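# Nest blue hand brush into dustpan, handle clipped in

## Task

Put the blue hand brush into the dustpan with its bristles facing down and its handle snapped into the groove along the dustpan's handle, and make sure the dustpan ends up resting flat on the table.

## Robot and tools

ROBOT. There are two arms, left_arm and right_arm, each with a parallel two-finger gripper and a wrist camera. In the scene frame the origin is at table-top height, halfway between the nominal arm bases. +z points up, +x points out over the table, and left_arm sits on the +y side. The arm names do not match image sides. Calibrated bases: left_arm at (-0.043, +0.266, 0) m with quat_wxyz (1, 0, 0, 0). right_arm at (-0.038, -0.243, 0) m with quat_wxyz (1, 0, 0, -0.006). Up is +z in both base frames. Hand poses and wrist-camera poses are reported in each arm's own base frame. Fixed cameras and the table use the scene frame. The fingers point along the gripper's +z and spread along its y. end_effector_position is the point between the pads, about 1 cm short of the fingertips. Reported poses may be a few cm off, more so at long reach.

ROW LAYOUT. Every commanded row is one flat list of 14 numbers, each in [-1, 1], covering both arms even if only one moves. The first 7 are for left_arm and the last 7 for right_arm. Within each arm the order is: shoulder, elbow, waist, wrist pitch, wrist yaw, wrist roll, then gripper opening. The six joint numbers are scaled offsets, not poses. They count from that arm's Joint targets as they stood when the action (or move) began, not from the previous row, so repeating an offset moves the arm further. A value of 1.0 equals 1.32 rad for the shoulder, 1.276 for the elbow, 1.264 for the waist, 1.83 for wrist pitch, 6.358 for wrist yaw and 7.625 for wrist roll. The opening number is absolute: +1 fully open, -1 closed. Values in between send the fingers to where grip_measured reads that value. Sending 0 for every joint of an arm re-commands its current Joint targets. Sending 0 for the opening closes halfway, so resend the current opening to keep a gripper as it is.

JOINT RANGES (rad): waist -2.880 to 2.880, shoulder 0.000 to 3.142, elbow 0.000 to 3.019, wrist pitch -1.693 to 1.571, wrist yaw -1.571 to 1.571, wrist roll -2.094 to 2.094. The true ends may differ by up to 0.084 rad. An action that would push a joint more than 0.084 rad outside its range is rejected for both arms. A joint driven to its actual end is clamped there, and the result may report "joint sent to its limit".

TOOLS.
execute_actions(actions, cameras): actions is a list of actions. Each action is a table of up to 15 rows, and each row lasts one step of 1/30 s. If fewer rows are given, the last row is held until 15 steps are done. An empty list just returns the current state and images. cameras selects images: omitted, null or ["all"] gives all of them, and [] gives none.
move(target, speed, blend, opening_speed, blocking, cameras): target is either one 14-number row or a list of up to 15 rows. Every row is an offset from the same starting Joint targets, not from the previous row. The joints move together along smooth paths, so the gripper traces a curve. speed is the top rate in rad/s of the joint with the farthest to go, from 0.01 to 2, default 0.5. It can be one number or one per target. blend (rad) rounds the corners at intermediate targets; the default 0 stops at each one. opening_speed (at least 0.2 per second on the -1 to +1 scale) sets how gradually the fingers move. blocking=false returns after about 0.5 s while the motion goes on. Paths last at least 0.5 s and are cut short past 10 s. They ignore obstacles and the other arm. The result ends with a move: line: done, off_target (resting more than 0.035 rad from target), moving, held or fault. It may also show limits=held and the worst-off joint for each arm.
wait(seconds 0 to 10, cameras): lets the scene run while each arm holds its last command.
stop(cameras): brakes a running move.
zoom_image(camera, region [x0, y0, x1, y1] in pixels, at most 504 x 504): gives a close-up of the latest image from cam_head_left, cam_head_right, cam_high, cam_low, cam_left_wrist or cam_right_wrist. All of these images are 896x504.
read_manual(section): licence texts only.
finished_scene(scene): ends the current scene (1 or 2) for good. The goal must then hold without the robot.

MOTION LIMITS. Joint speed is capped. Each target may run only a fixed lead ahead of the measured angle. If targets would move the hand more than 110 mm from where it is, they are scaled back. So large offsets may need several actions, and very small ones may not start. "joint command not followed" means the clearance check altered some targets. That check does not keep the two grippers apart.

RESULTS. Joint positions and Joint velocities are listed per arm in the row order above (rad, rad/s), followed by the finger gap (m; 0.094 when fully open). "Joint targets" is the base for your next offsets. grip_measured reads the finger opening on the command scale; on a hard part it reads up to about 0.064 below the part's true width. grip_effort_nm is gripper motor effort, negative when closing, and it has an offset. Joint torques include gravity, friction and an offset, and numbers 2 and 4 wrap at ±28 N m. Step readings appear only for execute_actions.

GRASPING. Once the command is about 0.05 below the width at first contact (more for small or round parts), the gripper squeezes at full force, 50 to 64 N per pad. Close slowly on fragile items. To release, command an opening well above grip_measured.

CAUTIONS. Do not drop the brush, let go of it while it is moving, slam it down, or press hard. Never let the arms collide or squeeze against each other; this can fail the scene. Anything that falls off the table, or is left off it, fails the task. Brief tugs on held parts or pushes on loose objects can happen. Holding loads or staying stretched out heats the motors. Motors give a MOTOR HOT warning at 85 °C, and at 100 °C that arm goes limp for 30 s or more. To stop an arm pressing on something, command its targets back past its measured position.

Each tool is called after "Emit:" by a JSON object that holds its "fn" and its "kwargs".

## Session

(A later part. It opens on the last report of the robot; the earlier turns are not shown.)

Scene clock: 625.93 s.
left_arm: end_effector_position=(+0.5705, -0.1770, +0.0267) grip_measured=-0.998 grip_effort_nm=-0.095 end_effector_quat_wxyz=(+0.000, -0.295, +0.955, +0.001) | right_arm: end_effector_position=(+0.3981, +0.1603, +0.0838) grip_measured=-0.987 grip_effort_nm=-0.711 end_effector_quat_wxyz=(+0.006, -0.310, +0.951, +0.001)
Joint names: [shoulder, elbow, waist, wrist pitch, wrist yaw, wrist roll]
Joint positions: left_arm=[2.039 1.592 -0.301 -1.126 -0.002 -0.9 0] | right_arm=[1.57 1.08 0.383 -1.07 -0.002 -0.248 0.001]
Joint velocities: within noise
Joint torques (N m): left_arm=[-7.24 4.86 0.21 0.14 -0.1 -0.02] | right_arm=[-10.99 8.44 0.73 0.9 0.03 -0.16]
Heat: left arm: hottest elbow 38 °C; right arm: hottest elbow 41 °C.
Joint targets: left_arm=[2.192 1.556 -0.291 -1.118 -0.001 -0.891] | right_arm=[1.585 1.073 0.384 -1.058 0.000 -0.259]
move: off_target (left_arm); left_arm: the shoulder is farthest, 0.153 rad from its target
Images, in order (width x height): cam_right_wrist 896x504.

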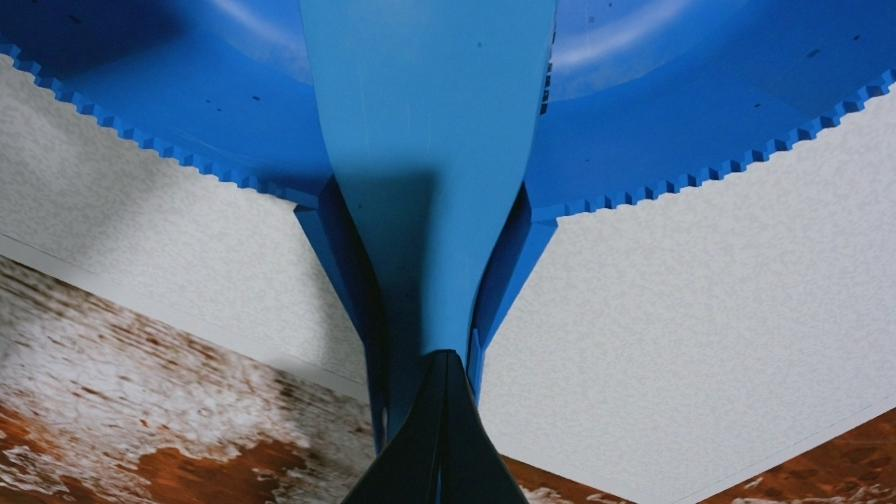

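Emit:
{"fn": "move", "kwargs": {"target": [[0,0,0,0,0,0,-1,0,0,0.0135,0,0,0.002,-1],[0,0,0,0,0,0,-1,0.068,-0.055,0.0135,0.018,0,0.002,-1]], "speed": 0.08, "cameras": ["cam_right_wrist","cam_left_wrist"]}}

Scene clock: 630.50 s.
left_arm: end_effector_position=(+0.5709, -0.1771, +0.0277) grip_measured=-0.998 grip_effort_nm=-0.090 end_effector_quat_wxyz=(-0.001, -0.295, +0.955, +0.002) | right_arm: end_effector_position=(+0.3933, +0.1628, +0.0709) grip_measured=-0.987 grip_effort_nm=-0.711 end_effector_quat_wxyz=(-0.001, -0.316, +0.949, +0.000)
Joint names: [shoulder, elbow, waist, wrist pitch, wrist yaw, wrist roll]
Joint positions: left_arm=[2.04 1.596 -0.301 -1.13 -0.002 -0.9 0] | right_arm=[1.586 1.062 0.394 -1.048 0.001 -0.248 0.001]
Joint velocities: within noise
Joint torques (N m): left_arm=[-7.36 4.64 0.21 0.29 -0.11 -0.02] | right_arm=[-6.12 4.12 1.32 1.32 -0.07 -0.01]
Heat: left arm: hottest elbow 38 °C; right arm: hottest elbow 41 °C.
Joint targets: left_arm=[2.192 1.556 -0.291 -1.118 -0.001 -0.891] | right_arm=[1.675 1.003 0.401 -1.025 0.000 -0.244]
move: off_target (left_arm, right_arm); left_arm: the shoulder is farthest, 0.152 rad from its target; right_arm: the shoulder is farthest, 0.088 rad from its target
Images, in order (width x height): cam_left_wrist 896x504, cam_right_wrist 896x504.

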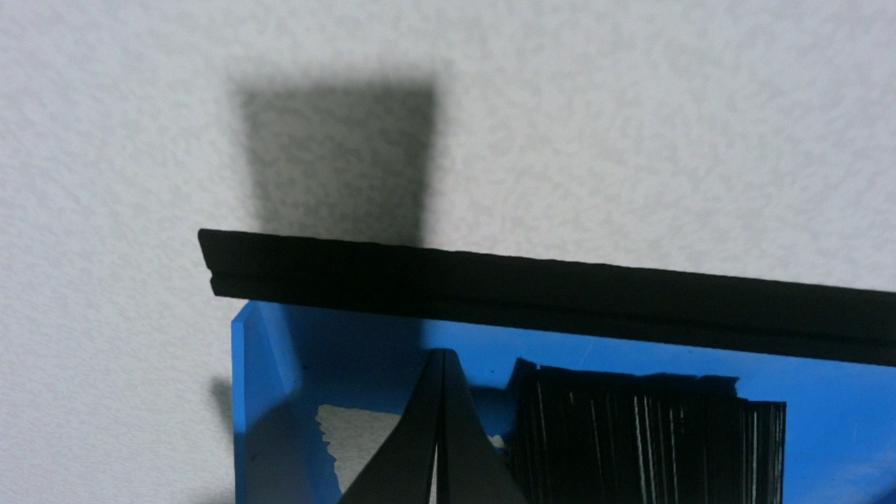

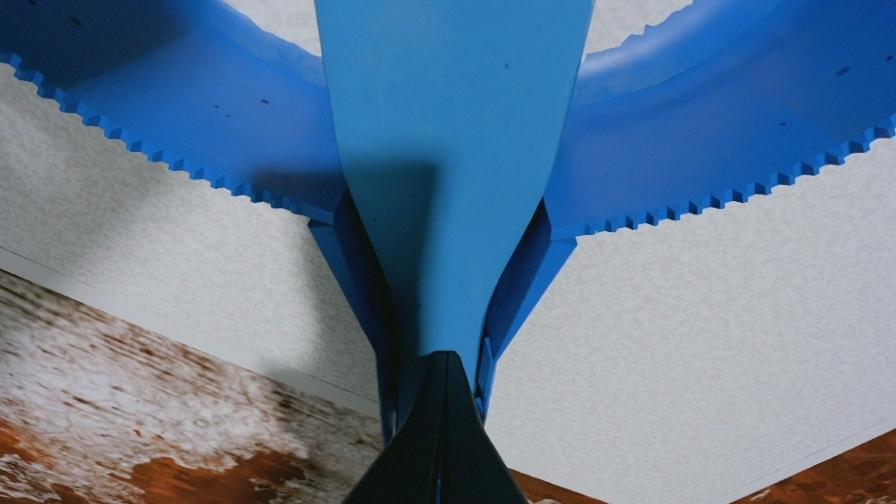

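Emit:
{"fn": "move", "kwargs": {"target": [0.02,0,0,0,0,0,-1,0.053,-0.04,0,0.006,0,0,-1], "speed": 0.08, "cameras": []}}

Emit:
{"fn": "move", "kwargs": {"target": [0,0,0,0,0,0,-1,0.038,-0.025,0,0.003,0,0,-1], "speed": 0.08, "cameras": ["cam_right_wrist","cam_left_wrist"]}}

Scene clock: 639.83 s.
left_arm: end_effector_position=(+0.5719, -0.1774, +0.0293) grip_measured=-0.998 grip_effort_nm=-0.095 end_effector_quat_wxyz=(+0.000, -0.295, +0.955, +0.001) | right_arm: end_effector_position=(+0.3892, +0.1609, +0.0636) grip_measured=-0.987 grip_effort_nm=-0.701 end_effector_quat_wxyz=(-0.010, -0.316, +0.949, -0.002)
Joint names: [shoulder, elbow, waist, wrist pitch, wrist yaw, wrist roll]
Joint positions: left_arm=[2.04 1.601 -0.301 -1.133 -0.002 -0.9 0] | right_arm=[1.596 1.051 0.394 -1.045 0.002 -0.248 0.001]
Joint velocities: within noise
Joint torques (N m): left_arm=[-6.59 4.59 0.09 0.34 -0.11 -0.03] | right_arm=[-1.79 0.79 1.32 1.69 -0.11 -0.01]
Heat: left arm: hottest elbow 38 °C; right arm: hottest elbow 40 °C.
Joint targets: left_arm=[2.200 1.561 -0.292 -1.119 -0.001 -0.892] | right_arm=[1.745 0.952 0.401 -1.014 0.000 -0.244]
move: off_target (left_arm, right_arm); left_arm: the shoulder is farthest, 0.179 rad from its target; right_arm: the shoulder is farthest, 0.149 rad from its target
No camera images: "cameras" was empty.

Scene clock: 640.70 s.
left_arm: end_effector_position=(+0.5721, -0.1775, +0.0297) grip_measured=-0.998 grip_effort_nm=-0.085 end_effector_quat_wxyz=(+0.000, -0.295, +0.955, +0.001) | right_arm: end_effector_position=(+0.3888, +0.1607, +0.0625) grip_measured=-0.987 grip_effort_nm=-0.716 end_effector_quat_wxyz=(-0.011, -0.316, +0.949, -0.002)
Joint names: [shoulder, elbow, waist, wrist pitch, wrist yaw, wrist roll]
Joint positions: left_arm=[2.04 1.602 -0.301 -1.135 -0.002 -0.9 0] | right_arm=[1.598 1.05 0.394 -1.045 0.002 -0.248 0.001]
Joint velocities: within noise
Joint torques (N m): left_arm=[-6.89 4.55 0.09 0.43 -0.11 -0.03] | right_arm=[-0.79 0.01 1.2 1.66 -0.11 -0.01]
Heat: left arm: hottest elbow 38 °C; right arm: hottest elbow 40 °C.
Joint targets: left_arm=[2.199 1.561 -0.292 -1.120 -0.001 -0.892] | right_arm=[1.762 0.942 0.400 -1.015 0.000 -0.244]
move: off_target (left_arm, right_arm); left_arm: the shoulder is farthest, 0.160 rad from its target; right_arm: the shoulder is farthest, 0.197 rad from its target
Images, in order (width x height): cam_left_wrist 896x504, cam_right_wrist 896x504.

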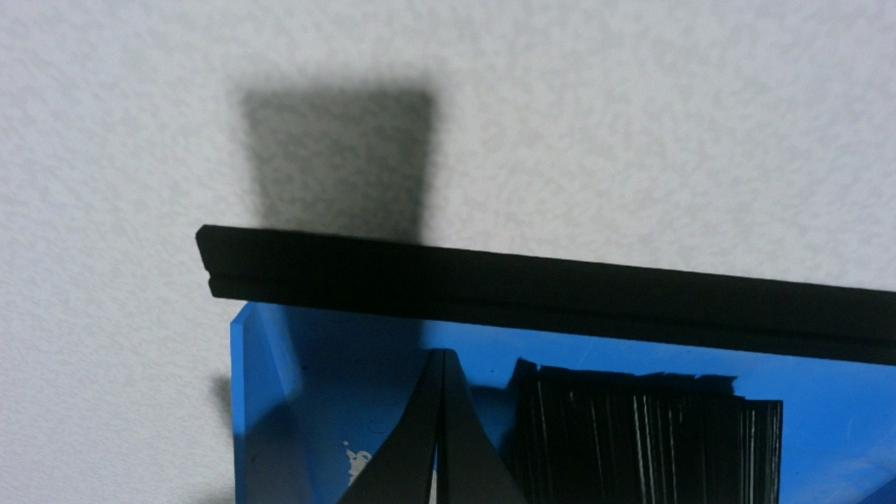

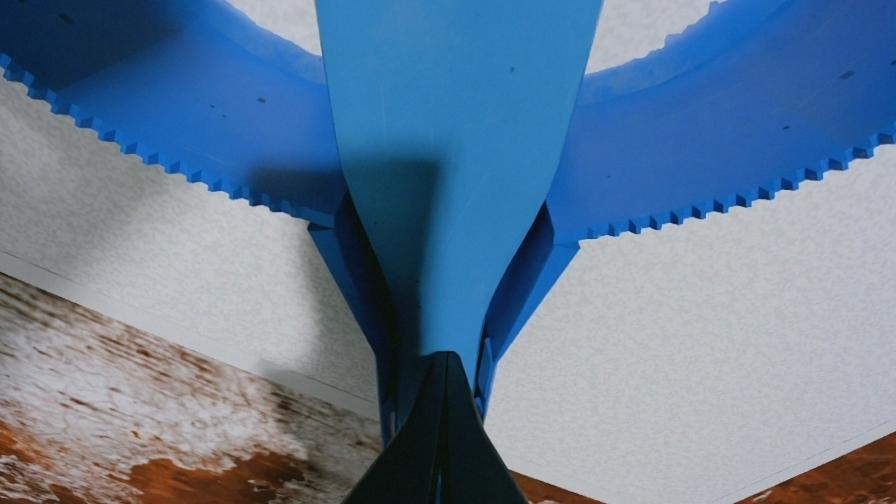

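Emit:
{"fn": "move", "kwargs": {"target": [[-0.06,0,0,0,0,0,-1,-0.12,0.07,0,-0.03,0,0,-1],[-0.06,0,0,0,0,0,-1,-0.2129,0.22,-0.0125,-0.1475,0,-0.002,-1]], "speed": [0.12,0.3], "cameras": ["cam_right_wrist"]}}

Emit:
{"fn": "zoom_image", "kwargs": {"camera": "cam_right_wrist", "region": [360, 160, 530, 380]}}

Emit:
{"fn": "move", "kwargs": {"target": [0,0,0,0,0,0,-1,-0.0985,-0.2547,-0.5063,0.5383,-0.0629,0.0339,-1], "speed": 0.8, "cameras": []}}

Emit:
{"fn": "move", "kwargs": {"target": [0,0,0,0,0,0,-1,0.2,-0.5345,-0.1424,0.9273,-0.1079,0,-1], "speed": 0.8, "cameras": ["cam_right_wrist"]}}

Emit:
{"fn": "zoom_image", "kwargs": {"camera": "cam_right_wrist", "region": [150, 220, 330, 400]}}

Scene clock: 650.03 s.
left_arm: end_effector_position=(+0.5727, -0.1777, +0.0310) grip_measured=-0.998 grip_effort_nm=-0.090 end_effector_quat_wxyz=(+0.002, -0.295, +0.955, +0.000) | right_arm: end_effector_position=(+0.3882, +0.1593, +0.1576) grip_measured=-0.987 grip_effort_nm=-0.706 end_effector_quat_wxyz=(+0.001, -0.314, +0.949, -0.001)
Joint names: [shoulder, elbow, waist, wrist pitch, wrist yaw, wrist roll]
Joint positions: left_arm=[2.037 1.601 -0.301 -1.131 -0.002 -0.9 0] | right_arm=[1.476 1.182 0.391 -1.275 0.002 -0.249 0.001]
Joint velocities: within noise
Joint torques (N m): left_arm=[-12.86 4.63 0.15 0.25 -0.11 -0.04] | right_arm=[-11.63 13.22 -0.03 0.03 -0.1 -0.13]
Heat: left arm: hottest elbow 38 °C; right arm: hottest elbow 39 °C.
Joint targets: left_arm=[2.120 1.561 -0.292 -1.120 -0.001 -0.892] | right_arm=[1.481 1.223 0.384 -1.285 0.000 -0.259]
move: off_target (left_arm, right_arm); left_arm: the shoulder is farthest, 0.083 rad from its target; right_arm: the elbow is farthest, 0.040 rad from its target
Images, in order (width x height): cam_right_wrist 896x504.

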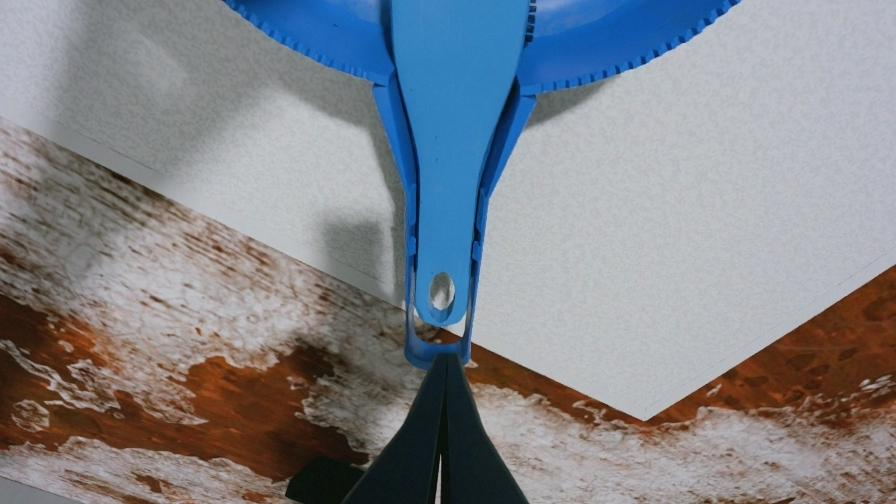

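Scaled by 2.291 from the camera's 896x504 image, which has a finer 1280x720 frame.

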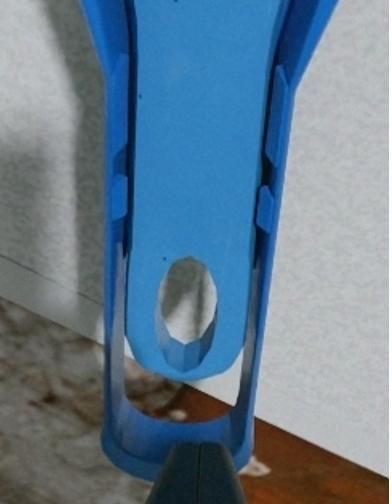

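Scene clock: 652.07 s.
left_arm: end_effector_position=(+0.5727, -0.1777, +0.0310) grip_measured=-0.998 grip_effort_nm=-0.090 end_effector_quat_wxyz=(+0.002, -0.295, +0.955, +0.000) | right_arm: end_effector_position=(+0.5187, -0.0667, +0.1857) grip_measured=-0.987 grip_effort_nm=-0.716 end_effector_quat_wxyz=(+0.403, +0.033, +0.905, +0.130)
Joint names: [shoulder, elbow, waist, wrist pitch, wrist yaw, wrist roll]
Joint positions: left_arm=[2.037 1.601 -0.301 -1.131 -0.002 -0.9 0] | right_arm=[1.359 0.905 -0.255 -0.316 -0.398 -0.012 0.001]
Joint velocities: within noise
Joint torques (N m): left_arm=[-12.98 4.63 0.21 0.25 -0.11 -0.03] | right_arm=[-10.99 9.96 0.56 2.3 -0.3 0.02]
Heat: left arm: hottest elbow 38 °C; right arm: hottest elbow 39 °C.
Joint targets: left_arm=[2.120 1.561 -0.292 -1.120 -0.001 -0.892] | right_arm=[1.351 0.898 -0.256 -0.300 -0.400 -0.001]
move: off_target (left_arm); left_arm: the shoulder is farthest, 0.083 rad from its target
No camera images: "cameras" was empty.

Scene clock: 654.93 s.
left_arm: end_effector_position=(+0.5727, -0.1777, +0.0310) grip_measured=-0.998 grip_effort_nm=-0.081 end_effector_quat_wxyz=(+0.002, -0.295, +0.955, +0.000) | right_arm: end_effector_position=(+0.3617, +0.0013, +0.1317) grip_measured=-0.987 grip_effort_nm=-0.711 end_effector_quat_wxyz=(+0.671, -0.231, +0.668, +0.224)
Joint names: [shoulder, elbow, waist, wrist pitch, wrist yaw, wrist roll]
Joint positions: left_arm=[2.037 1.601 -0.301 -1.131 -0.002 -0.9 0] | right_arm=[1.603 0.222 -0.429 1.381 -1.084 -0.011 0.001]
Joint velocities: within noise
Joint torques (N m): left_arm=[-12.86 4.64 0.21 0.28 -0.11 -0.03] | right_arm=[-6.59 2.96 -0.03 2.29 -0.1 0.04]
Heat: left arm: hottest elbow 38 °C; right arm: hottest elbow 39 °C.
Joint targets: left_arm=[2.120 1.561 -0.292 -1.120 -0.001 -0.892] | right_arm=[1.615 0.216 -0.436 1.397 -1.086 -0.001]
move: off_target (left_arm); left_arm: the shoulder is farthest, 0.083 rad from its target
Images, in order (width x height): cam_right_wrist 896x504.

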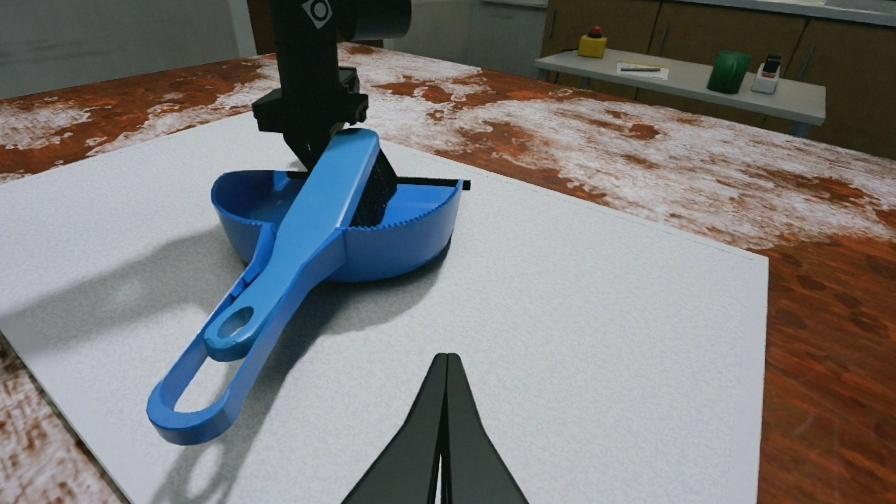

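Scaled by 2.800 from the camera's 896x504 image, which has a finer 1280x720 frame.

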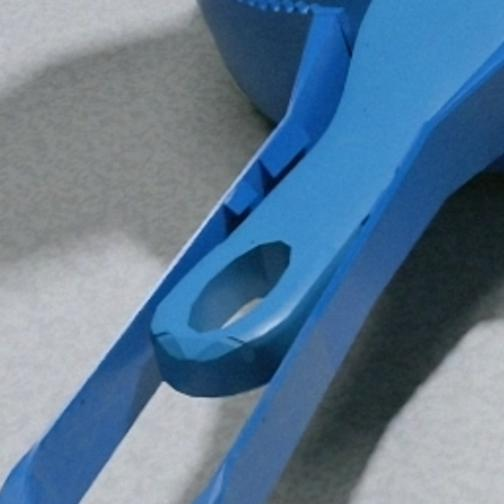

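Emit:
{"fn": "move", "kwargs": {"target": [0,0,0,0,0,0,-1,0.06,0,0.0,0.044,0,0,-1], "speed": 0.4, "cameras": ["cam_right_wrist"]}}

Emit:
{"fn": "zoom_image", "kwargs": {"camera": "cam_right_wrist", "region": [150, 170, 330, 350]}}

Scene clock: 666.60 s.
left_arm: end_effector_position=(+0.5727, -0.1777, +0.0310) grip_measured=-0.998 grip_effort_nm=-0.085 end_effector_quat_wxyz=(+0.002, -0.295, +0.955, +0.000) | right_arm: end_effector_position=(+0.3613, +0.0013, +0.1197) grip_measured=-0.987 grip_effort_nm=-0.706 end_effector_quat_wxyz=(+0.671, -0.231, +0.668, +0.224)
Joint names: [shoulder, elbow, waist, wrist pitch, wrist yaw, wrist roll]
Joint positions: left_arm=[2.037 1.601 -0.301 -1.131 -0.002 -0.9 0] | right_arm=[1.682 0.222 -0.429 1.462 -1.084 -0.011 0.001]
Joint velocities: within noise
Joint torques (N m): left_arm=[-12.81 4.66 0.09 0.29 -0.11 -0.04] | right_arm=[-6.95 2.17 0.03 2.59 -0.1 0.04]
Heat: left arm: hottest elbow 38 °C; right arm: hottest elbow 38 °C.
Joint targets: left_arm=[2.120 1.561 -0.292 -1.120 -0.001 -0.892] | right_arm=[1.694 0.216 -0.436 1.478 -1.086 -0.001]
move: off_target (left_arm); left_arm: the shoulder is farthest, 0.083 rad from its target
Images, in order (width x height): cam_right_wrist 896x504.

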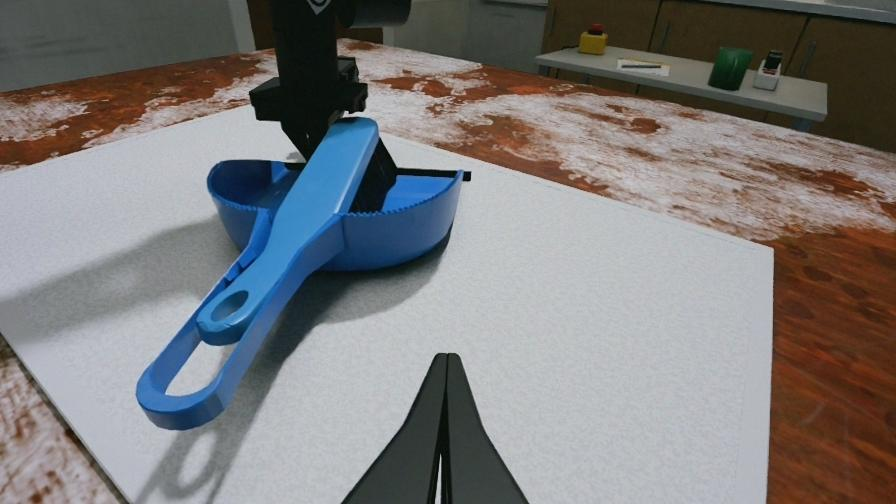

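Scaled by 2.800 from the camera's 896x504 image, which has a finer 1280x720 frame.

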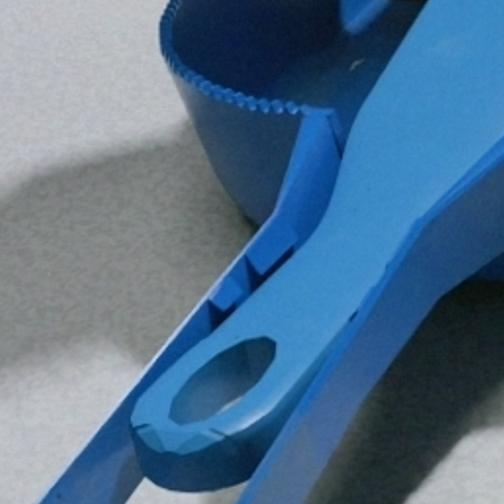

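Emit:
{"fn": "zoom_image", "kwargs": {"camera": "cam_right_wrist", "region": [120, 260, 300, 440]}}

Scaled by 2.800 from the camera's 896x504 image, which has a finer 1280x720 frame.

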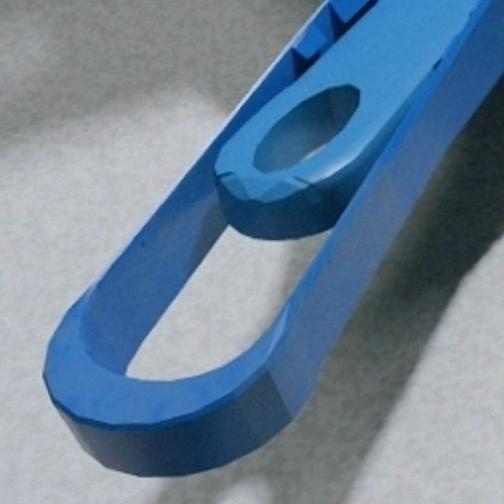

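Emit:
{"fn": "move", "kwargs": {"target": [[-0.06,0.01,0,0,0,0,-1,0,0,0,0,0,0,-1],[-0.125,0.1638,0,-0.1306,0,0,-1,0,0,0,0,0,0,-1]], "speed": [0.08,0.25], "cameras": ["cam_right_wrist","cam_left_wrist"]}}

Emit:
{"fn": "zoom_image", "kwargs": {"camera": "cam_right_wrist", "region": [110, 100, 490, 440]}}

Emit:
{"fn": "zoom_image", "kwargs": {"camera": "cam_right_wrist", "region": [120, 240, 300, 420]}}

Scene clock: 681.77 s.
left_arm: end_effector_position=(+0.5718, -0.1774, +0.1211) grip_measured=-0.998 grip_effort_nm=-0.090 end_effector_quat_wxyz=(-0.002, -0.295, +0.955, +0.003) | right_arm: end_effector_position=(+0.3613, +0.0013, +0.1198) grip_measured=-0.987 grip_effort_nm=-0.706 end_effector_quat_wxyz=(+0.671, -0.231, +0.668, +0.223)
Joint names: [shoulder, elbow, waist, wrist pitch, wrist yaw, wrist roll]
Joint positions: left_arm=[1.961 1.729 -0.301 -1.346 -0.002 -0.9 0] | right_arm=[1.682 0.222 -0.429 1.462 -1.084 -0.011 0.001]
Joint velocities: within noise
Joint torques (N m): left_arm=[-19.49 11.51 0.15 -0.65 -0.11 -0.04] | right_arm=[-6.95 2.17 0.03 2.3 -0.1 0.04]
Heat: left arm: hottest elbow 38 °C; right arm: hottest elbow 37 °C.
Joint targets: left_arm=[1.955 1.770 -0.292 -1.358 -0.001 -0.892] | right_arm=[1.694 0.216 -0.436 1.478 -1.086 -0.001]
move: off_target (left_arm); left_arm: the elbow is farthest, 0.041 rad from its target
Images, in order (width x height): cam_left_wrist 896x504, cam_right_wrist 896x504.

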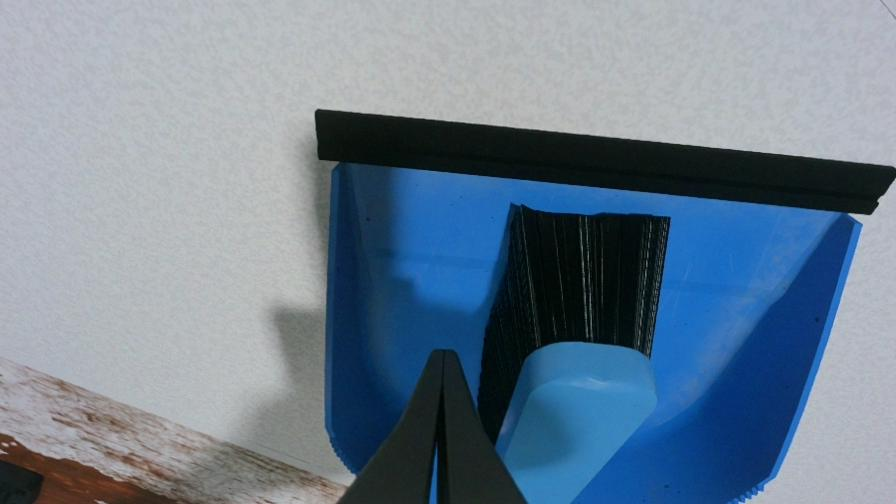

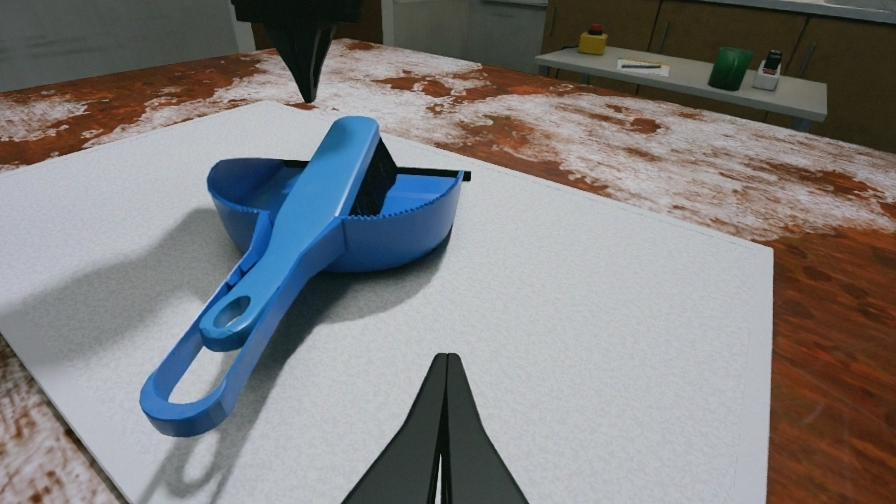

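Scaled by 1.326 from the camera's 896x504 image, which has a finer 1280x720 frame.

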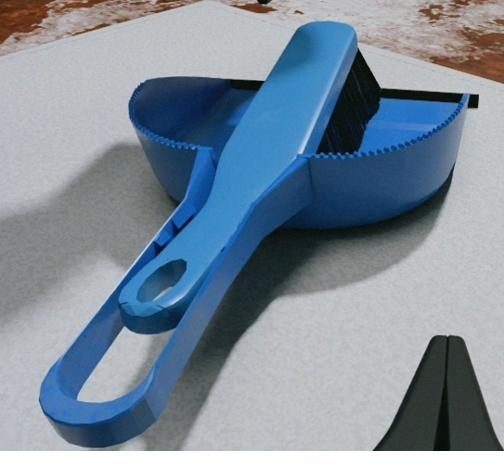

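Scaled by 2.800 from the camera's 896x504 image, which has a finer 1280x720 frame.

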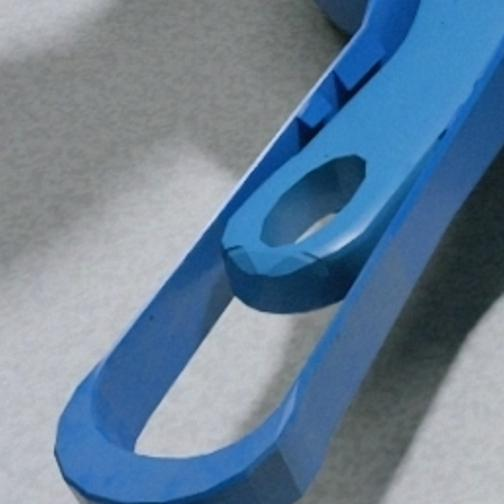

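Emit:
{"fn": "move", "kwargs": {"target": [-0.08,0.04,0,0,0,0,-1,-0.06,0,0,-0.044,0,0,-1], "speed": 0.4, "cameras": ["cam_right_wrist","cam_left_wrist"]}}

Emit:
{"fn": "zoom_image", "kwargs": {"camera": "cam_right_wrist", "region": [150, 220, 330, 400]}}

Scene clock: 694.77 s.
left_arm: end_effector_position=(+0.5839, -0.1811, +0.2137) grip_measured=-0.998 grip_effort_nm=-0.095 end_effector_quat_wxyz=(+0.070, -0.294, +0.952, -0.047) | right_arm: end_effector_position=(+0.3617, +0.0011, +0.1300) grip_measured=-0.987 grip_effort_nm=-0.711 end_effector_quat_wxyz=(+0.673, -0.233, +0.666, +0.222)
Joint names: [shoulder, elbow, waist, wrist pitch, wrist yaw, wrist roll]
Joint positions: left_arm=[1.841 1.786 -0.301 -1.346 -0.002 -0.9 0] | right_arm=[1.621 0.222 -0.429 1.407 -1.084 -0.011 0.001]
Joint velocities: within noise
Joint torques (N m): left_arm=[-17.61 11.63 0.15 -0.38 -0.1 -0.03] | right_arm=[-7.94 2.77 0.03 1.36 -0.1 0.04]
Heat: left arm: hottest elbow 41 °C; right arm: hottest elbow 36 °C.
Joint targets: left_arm=[1.849 1.821 -0.292 -1.358 -0.001 -0.892] | right_arm=[1.615 0.216 -0.436 1.397 -1.086 -0.001]
move: done
Images, in order (width x height): cam_left_wrist 896x504, cam_right_wrist 896x504.

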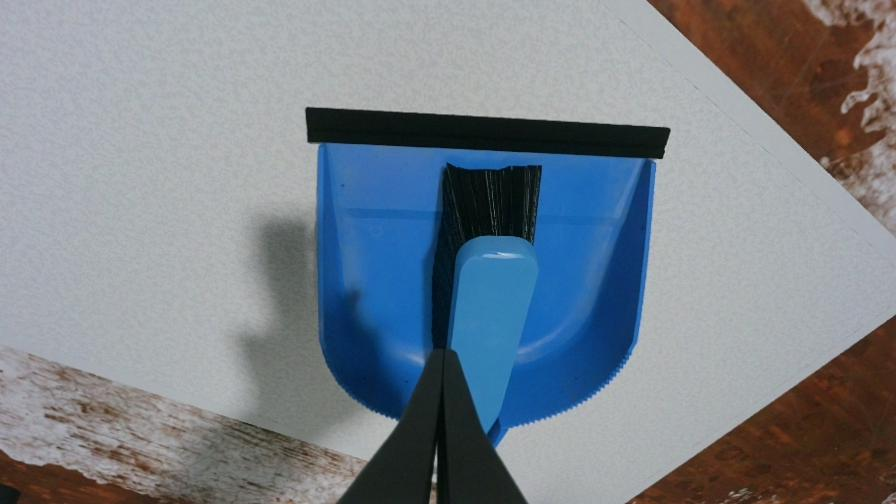

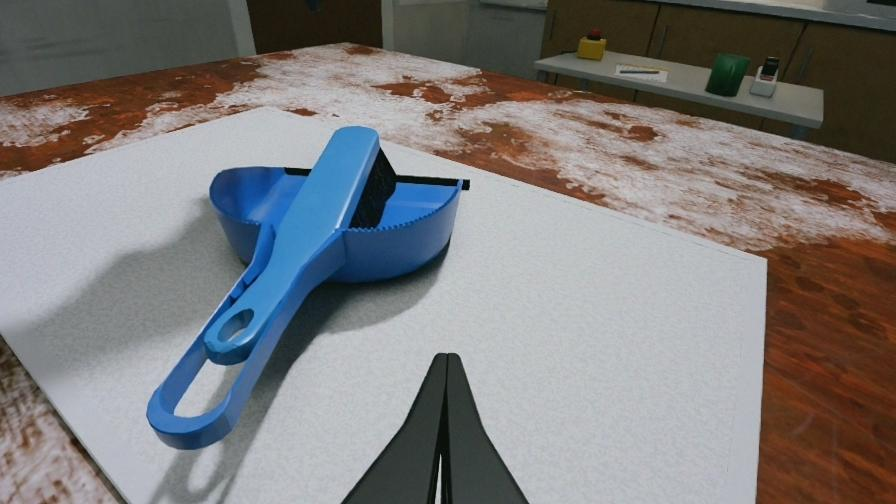

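Scaled by 2.800 from the camera's 896x504 image, which has a finer 1280x720 frame.

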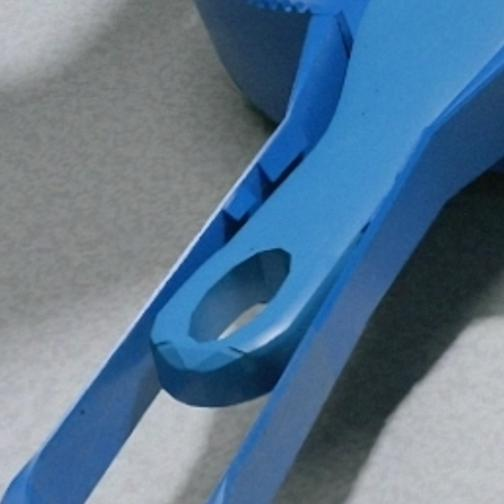

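Emit:
{"fn": "zoom_image", "kwargs": {"camera": "cam_left_wrist", "region": [290, 80, 690, 300]}}

Emit:
{"fn": "zoom_image", "kwargs": {"camera": "cam_right_wrist", "region": [370, 140, 500, 290]}}

Scaled by 1.260 from the camera's 896x504 image, which has a finer 1280x720 frame.

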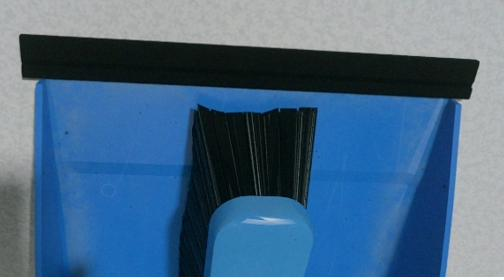

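Scaled by 3.360 from the camera's 896x504 image, which has a finer 1280x720 frame.

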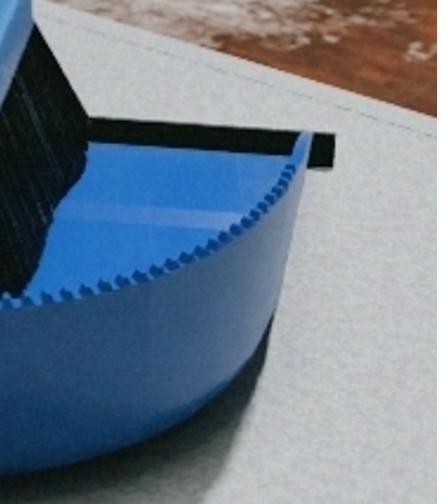

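Emit:
{"fn": "wait", "kwargs": {"seconds": 0.1}}

Emit:
{"fn": "zoom_image", "kwargs": {"camera": "cam_low", "region": [310, 220, 460, 310]}}

Emit:
{"fn": "zoom_image", "kwargs": {"camera": "cam_head_left", "region": [420, 190, 600, 340]}}

Scene clock: 708.40 s.
left_arm: end_effector_position=(+0.5839, -0.1811, +0.2137) grip_measured=-0.998 grip_effort_nm=-0.090 end_effector_quat_wxyz=(+0.070, -0.294, +0.952, -0.047) | right_arm: end_effector_position=(+0.3617, +0.0011, +0.1299) grip_measured=-0.987 grip_effort_nm=-0.706 end_effector_quat_wxyz=(+0.673, -0.233, +0.666, +0.222)
Joint names: [shoulder, elbow, waist, wrist pitch, wrist yaw, wrist roll]
Joint positions: left_arm=[1.841 1.786 -0.301 -1.346 -0.002 -0.9 0] | right_arm=[1.621 0.222 -0.429 1.407 -1.084 -0.011 0.001]
Joint velocities: within noise
Joint torques (N m): left_arm=[-17.61 11.62 0.21 -0.4 -0.11 -0.02] | right_arm=[-7.94 2.76 -0.03 1.25 -0.1 0.04]
Heat: left arm: hottest elbow 44 °C; right arm: hottest elbow 35 °C.
Joint targets: left_arm=[1.849 1.821 -0.292 -1.358 -0.001 -0.892] | right_arm=[1.615 0.216 -0.436 1.397 -1.086 -0.001]
Tool commands: left_gripper/opening=-1.0 right_gripper/opening=-1.0
wait: 0.10 s; at rest from the start

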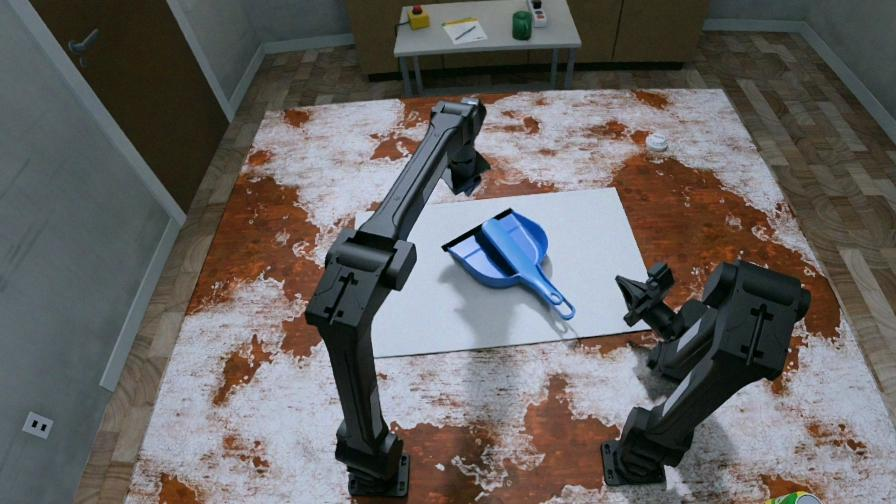

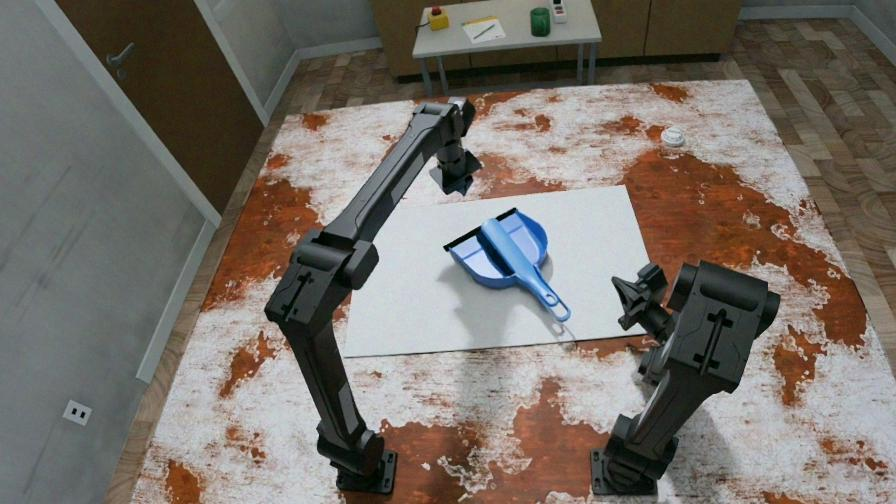

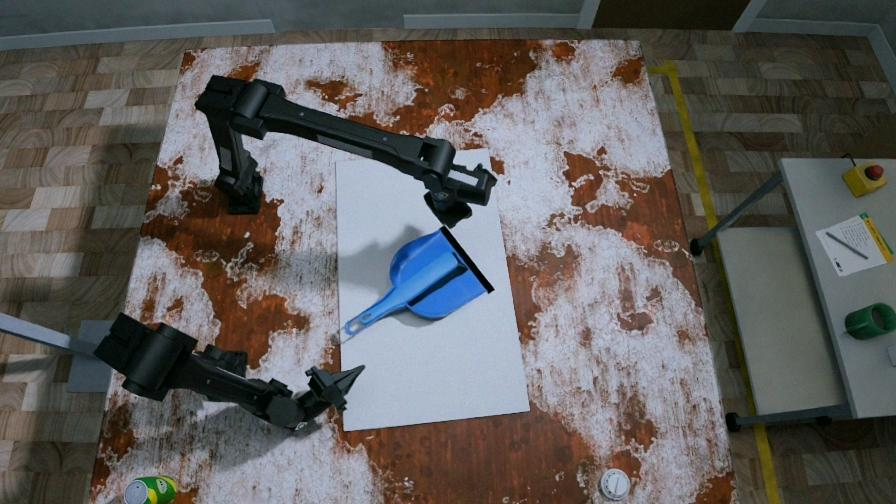

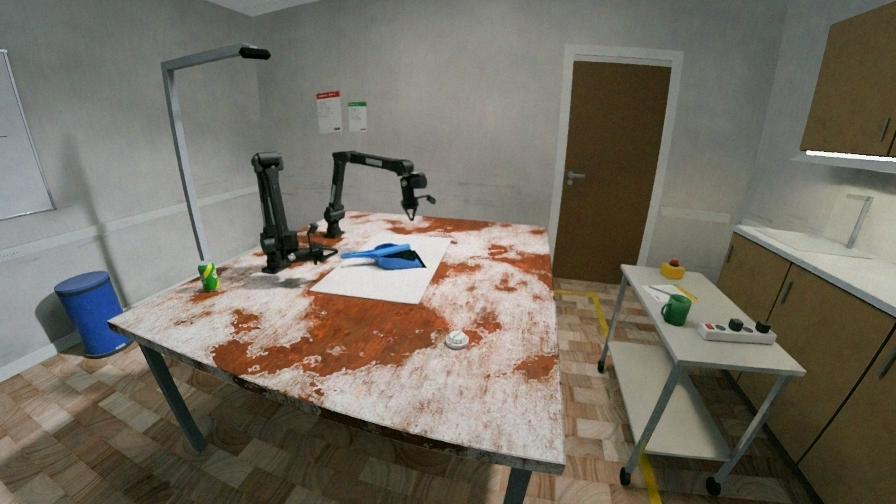

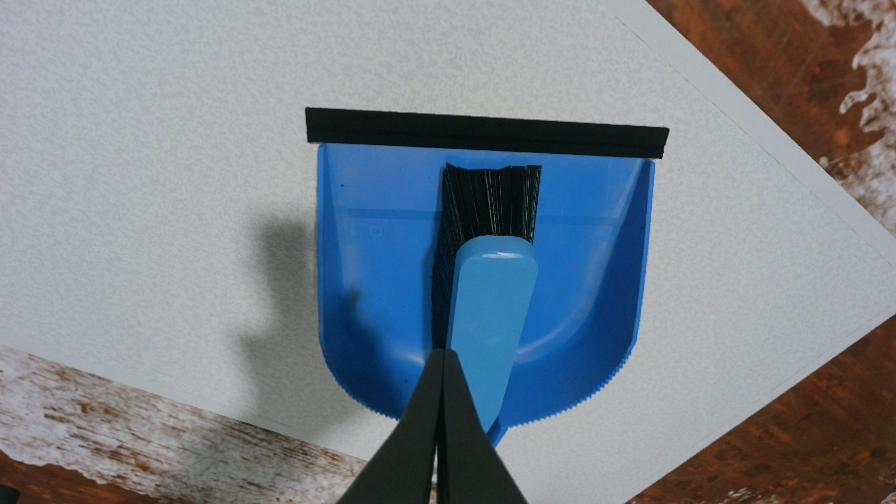

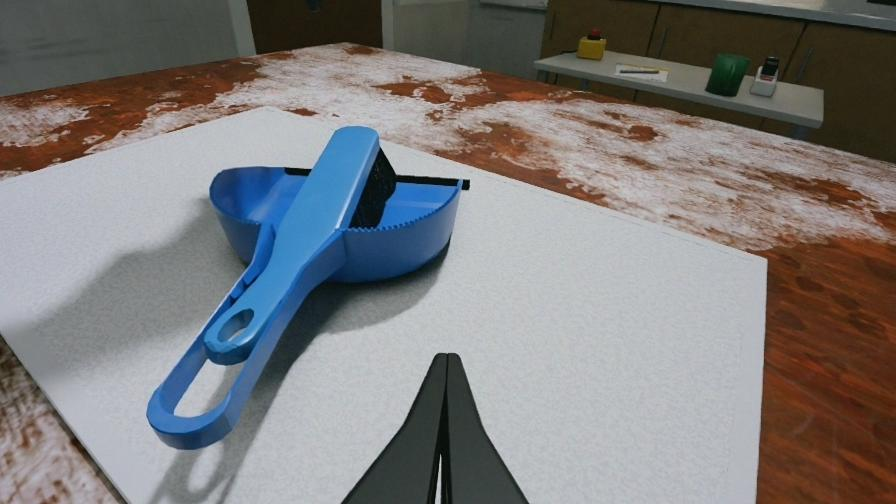

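Scaled by 3.360 from the camera's 896x504 image, which has a finer 1280x720 frame.

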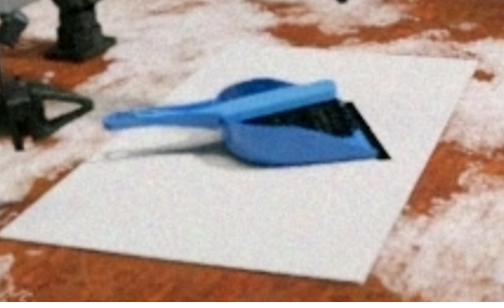

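Scaled by 2.800 from the camera's 896x504 image, which has a finer 1280x720 frame.

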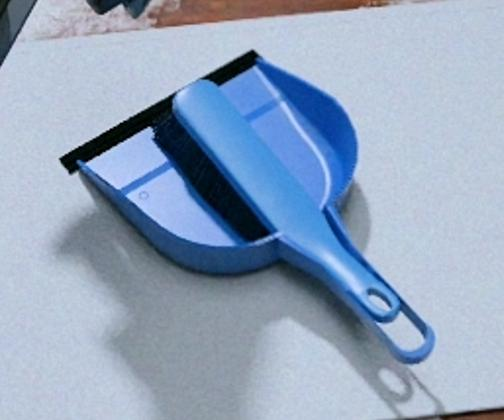

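Emit:
{"fn": "move", "kwargs": {"target": [0,0,0,0,0,0,-1,-0.1,0,0.16,-0.03,-0.02,0,-1], "speed": 0.4, "cameras": ["cam_right_wrist"]}}

Emit:
{"fn": "zoom_image", "kwargs": {"camera": "cam_right_wrist", "region": [250, 200, 430, 380]}}

Scene clock: 728.93 s.
left_arm: end_effector_position=(+0.5839, -0.1811, +0.2137) grip_measured=-0.998 grip_effort_nm=-0.090 end_effector_quat_wxyz=(+0.070, -0.294, +0.952, -0.047) | right_arm: end_effector_position=(+0.3364, +0.0825, +0.1602) grip_measured=-0.987 grip_effort_nm=-0.706 end_effector_quat_wxyz=(+0.649, -0.352, +0.601, +0.306)
Joint names: [shoulder, elbow, waist, wrist pitch, wrist yaw, wrist roll]
Joint positions: left_arm=[1.841 1.786 -0.301 -1.346 -0.002 -0.9 0] | right_arm=[1.489 0.222 -0.241 1.352 -1.211 -0.01 0.001]
Joint velocities: within noise
Joint torques (N m): left_arm=[-17.55 11.62 0.15 -0.39 -0.11 -0.02] | right_arm=[-7.18 3.93 1.32 1.1 -0.06 0.04]
Heat: left arm: hottest elbow 46 °C; right arm: hottest elbow 35 °C.
Joint targets: left_arm=[1.849 1.821 -0.292 -1.358 -0.001 -0.892] | right_arm=[1.483 0.216 -0.234 1.342 -1.213 -0.001]
move: done
Images, in order (width x height): cam_right_wrist 896x504.

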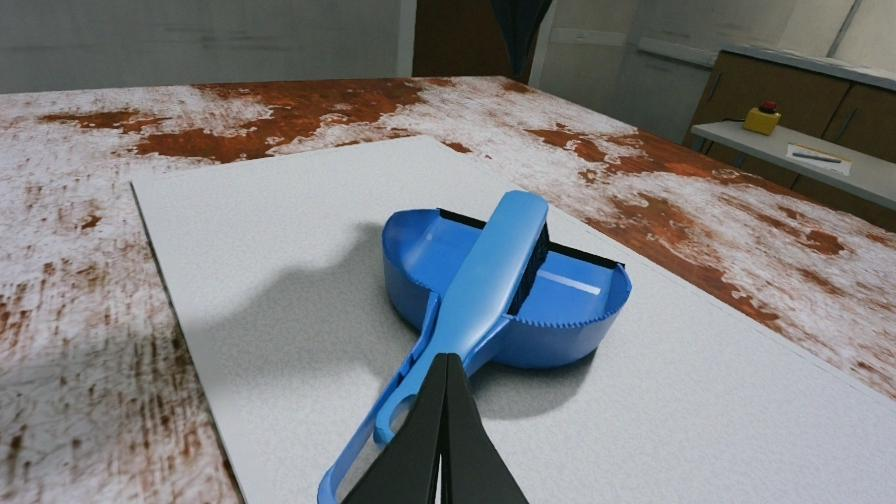

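Scaled by 2.800 from the camera's 896x504 image, which has a finer 1280x720 frame.

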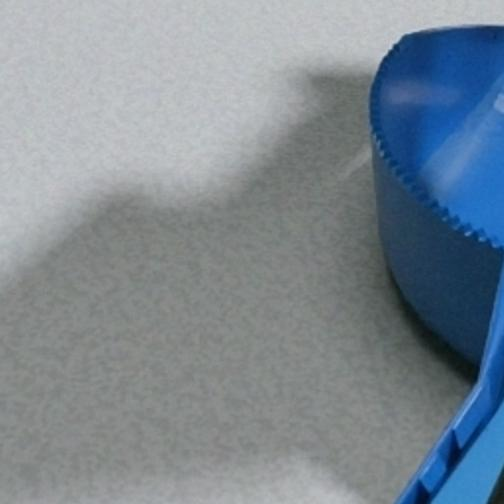

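Emit:
{"fn": "zoom_image", "kwargs": {"camera": "cam_right_wrist", "region": [360, 330, 480, 450]}}

Scaled by 4.200 from the camera's 896x504 image, which has a finer 1280x720 frame.

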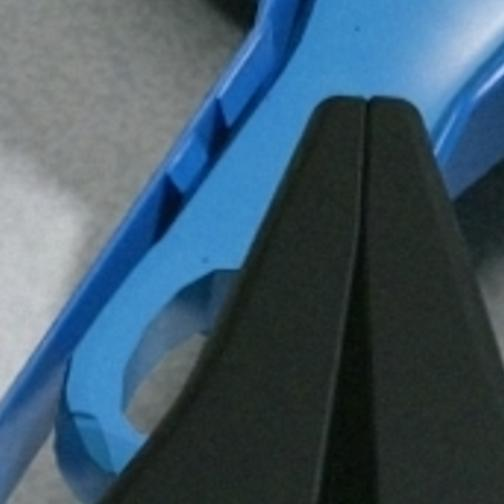

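Emit:
{"fn": "finished_scene", "kwargs": {"scene": 2}}

The scene is finished: the task was done.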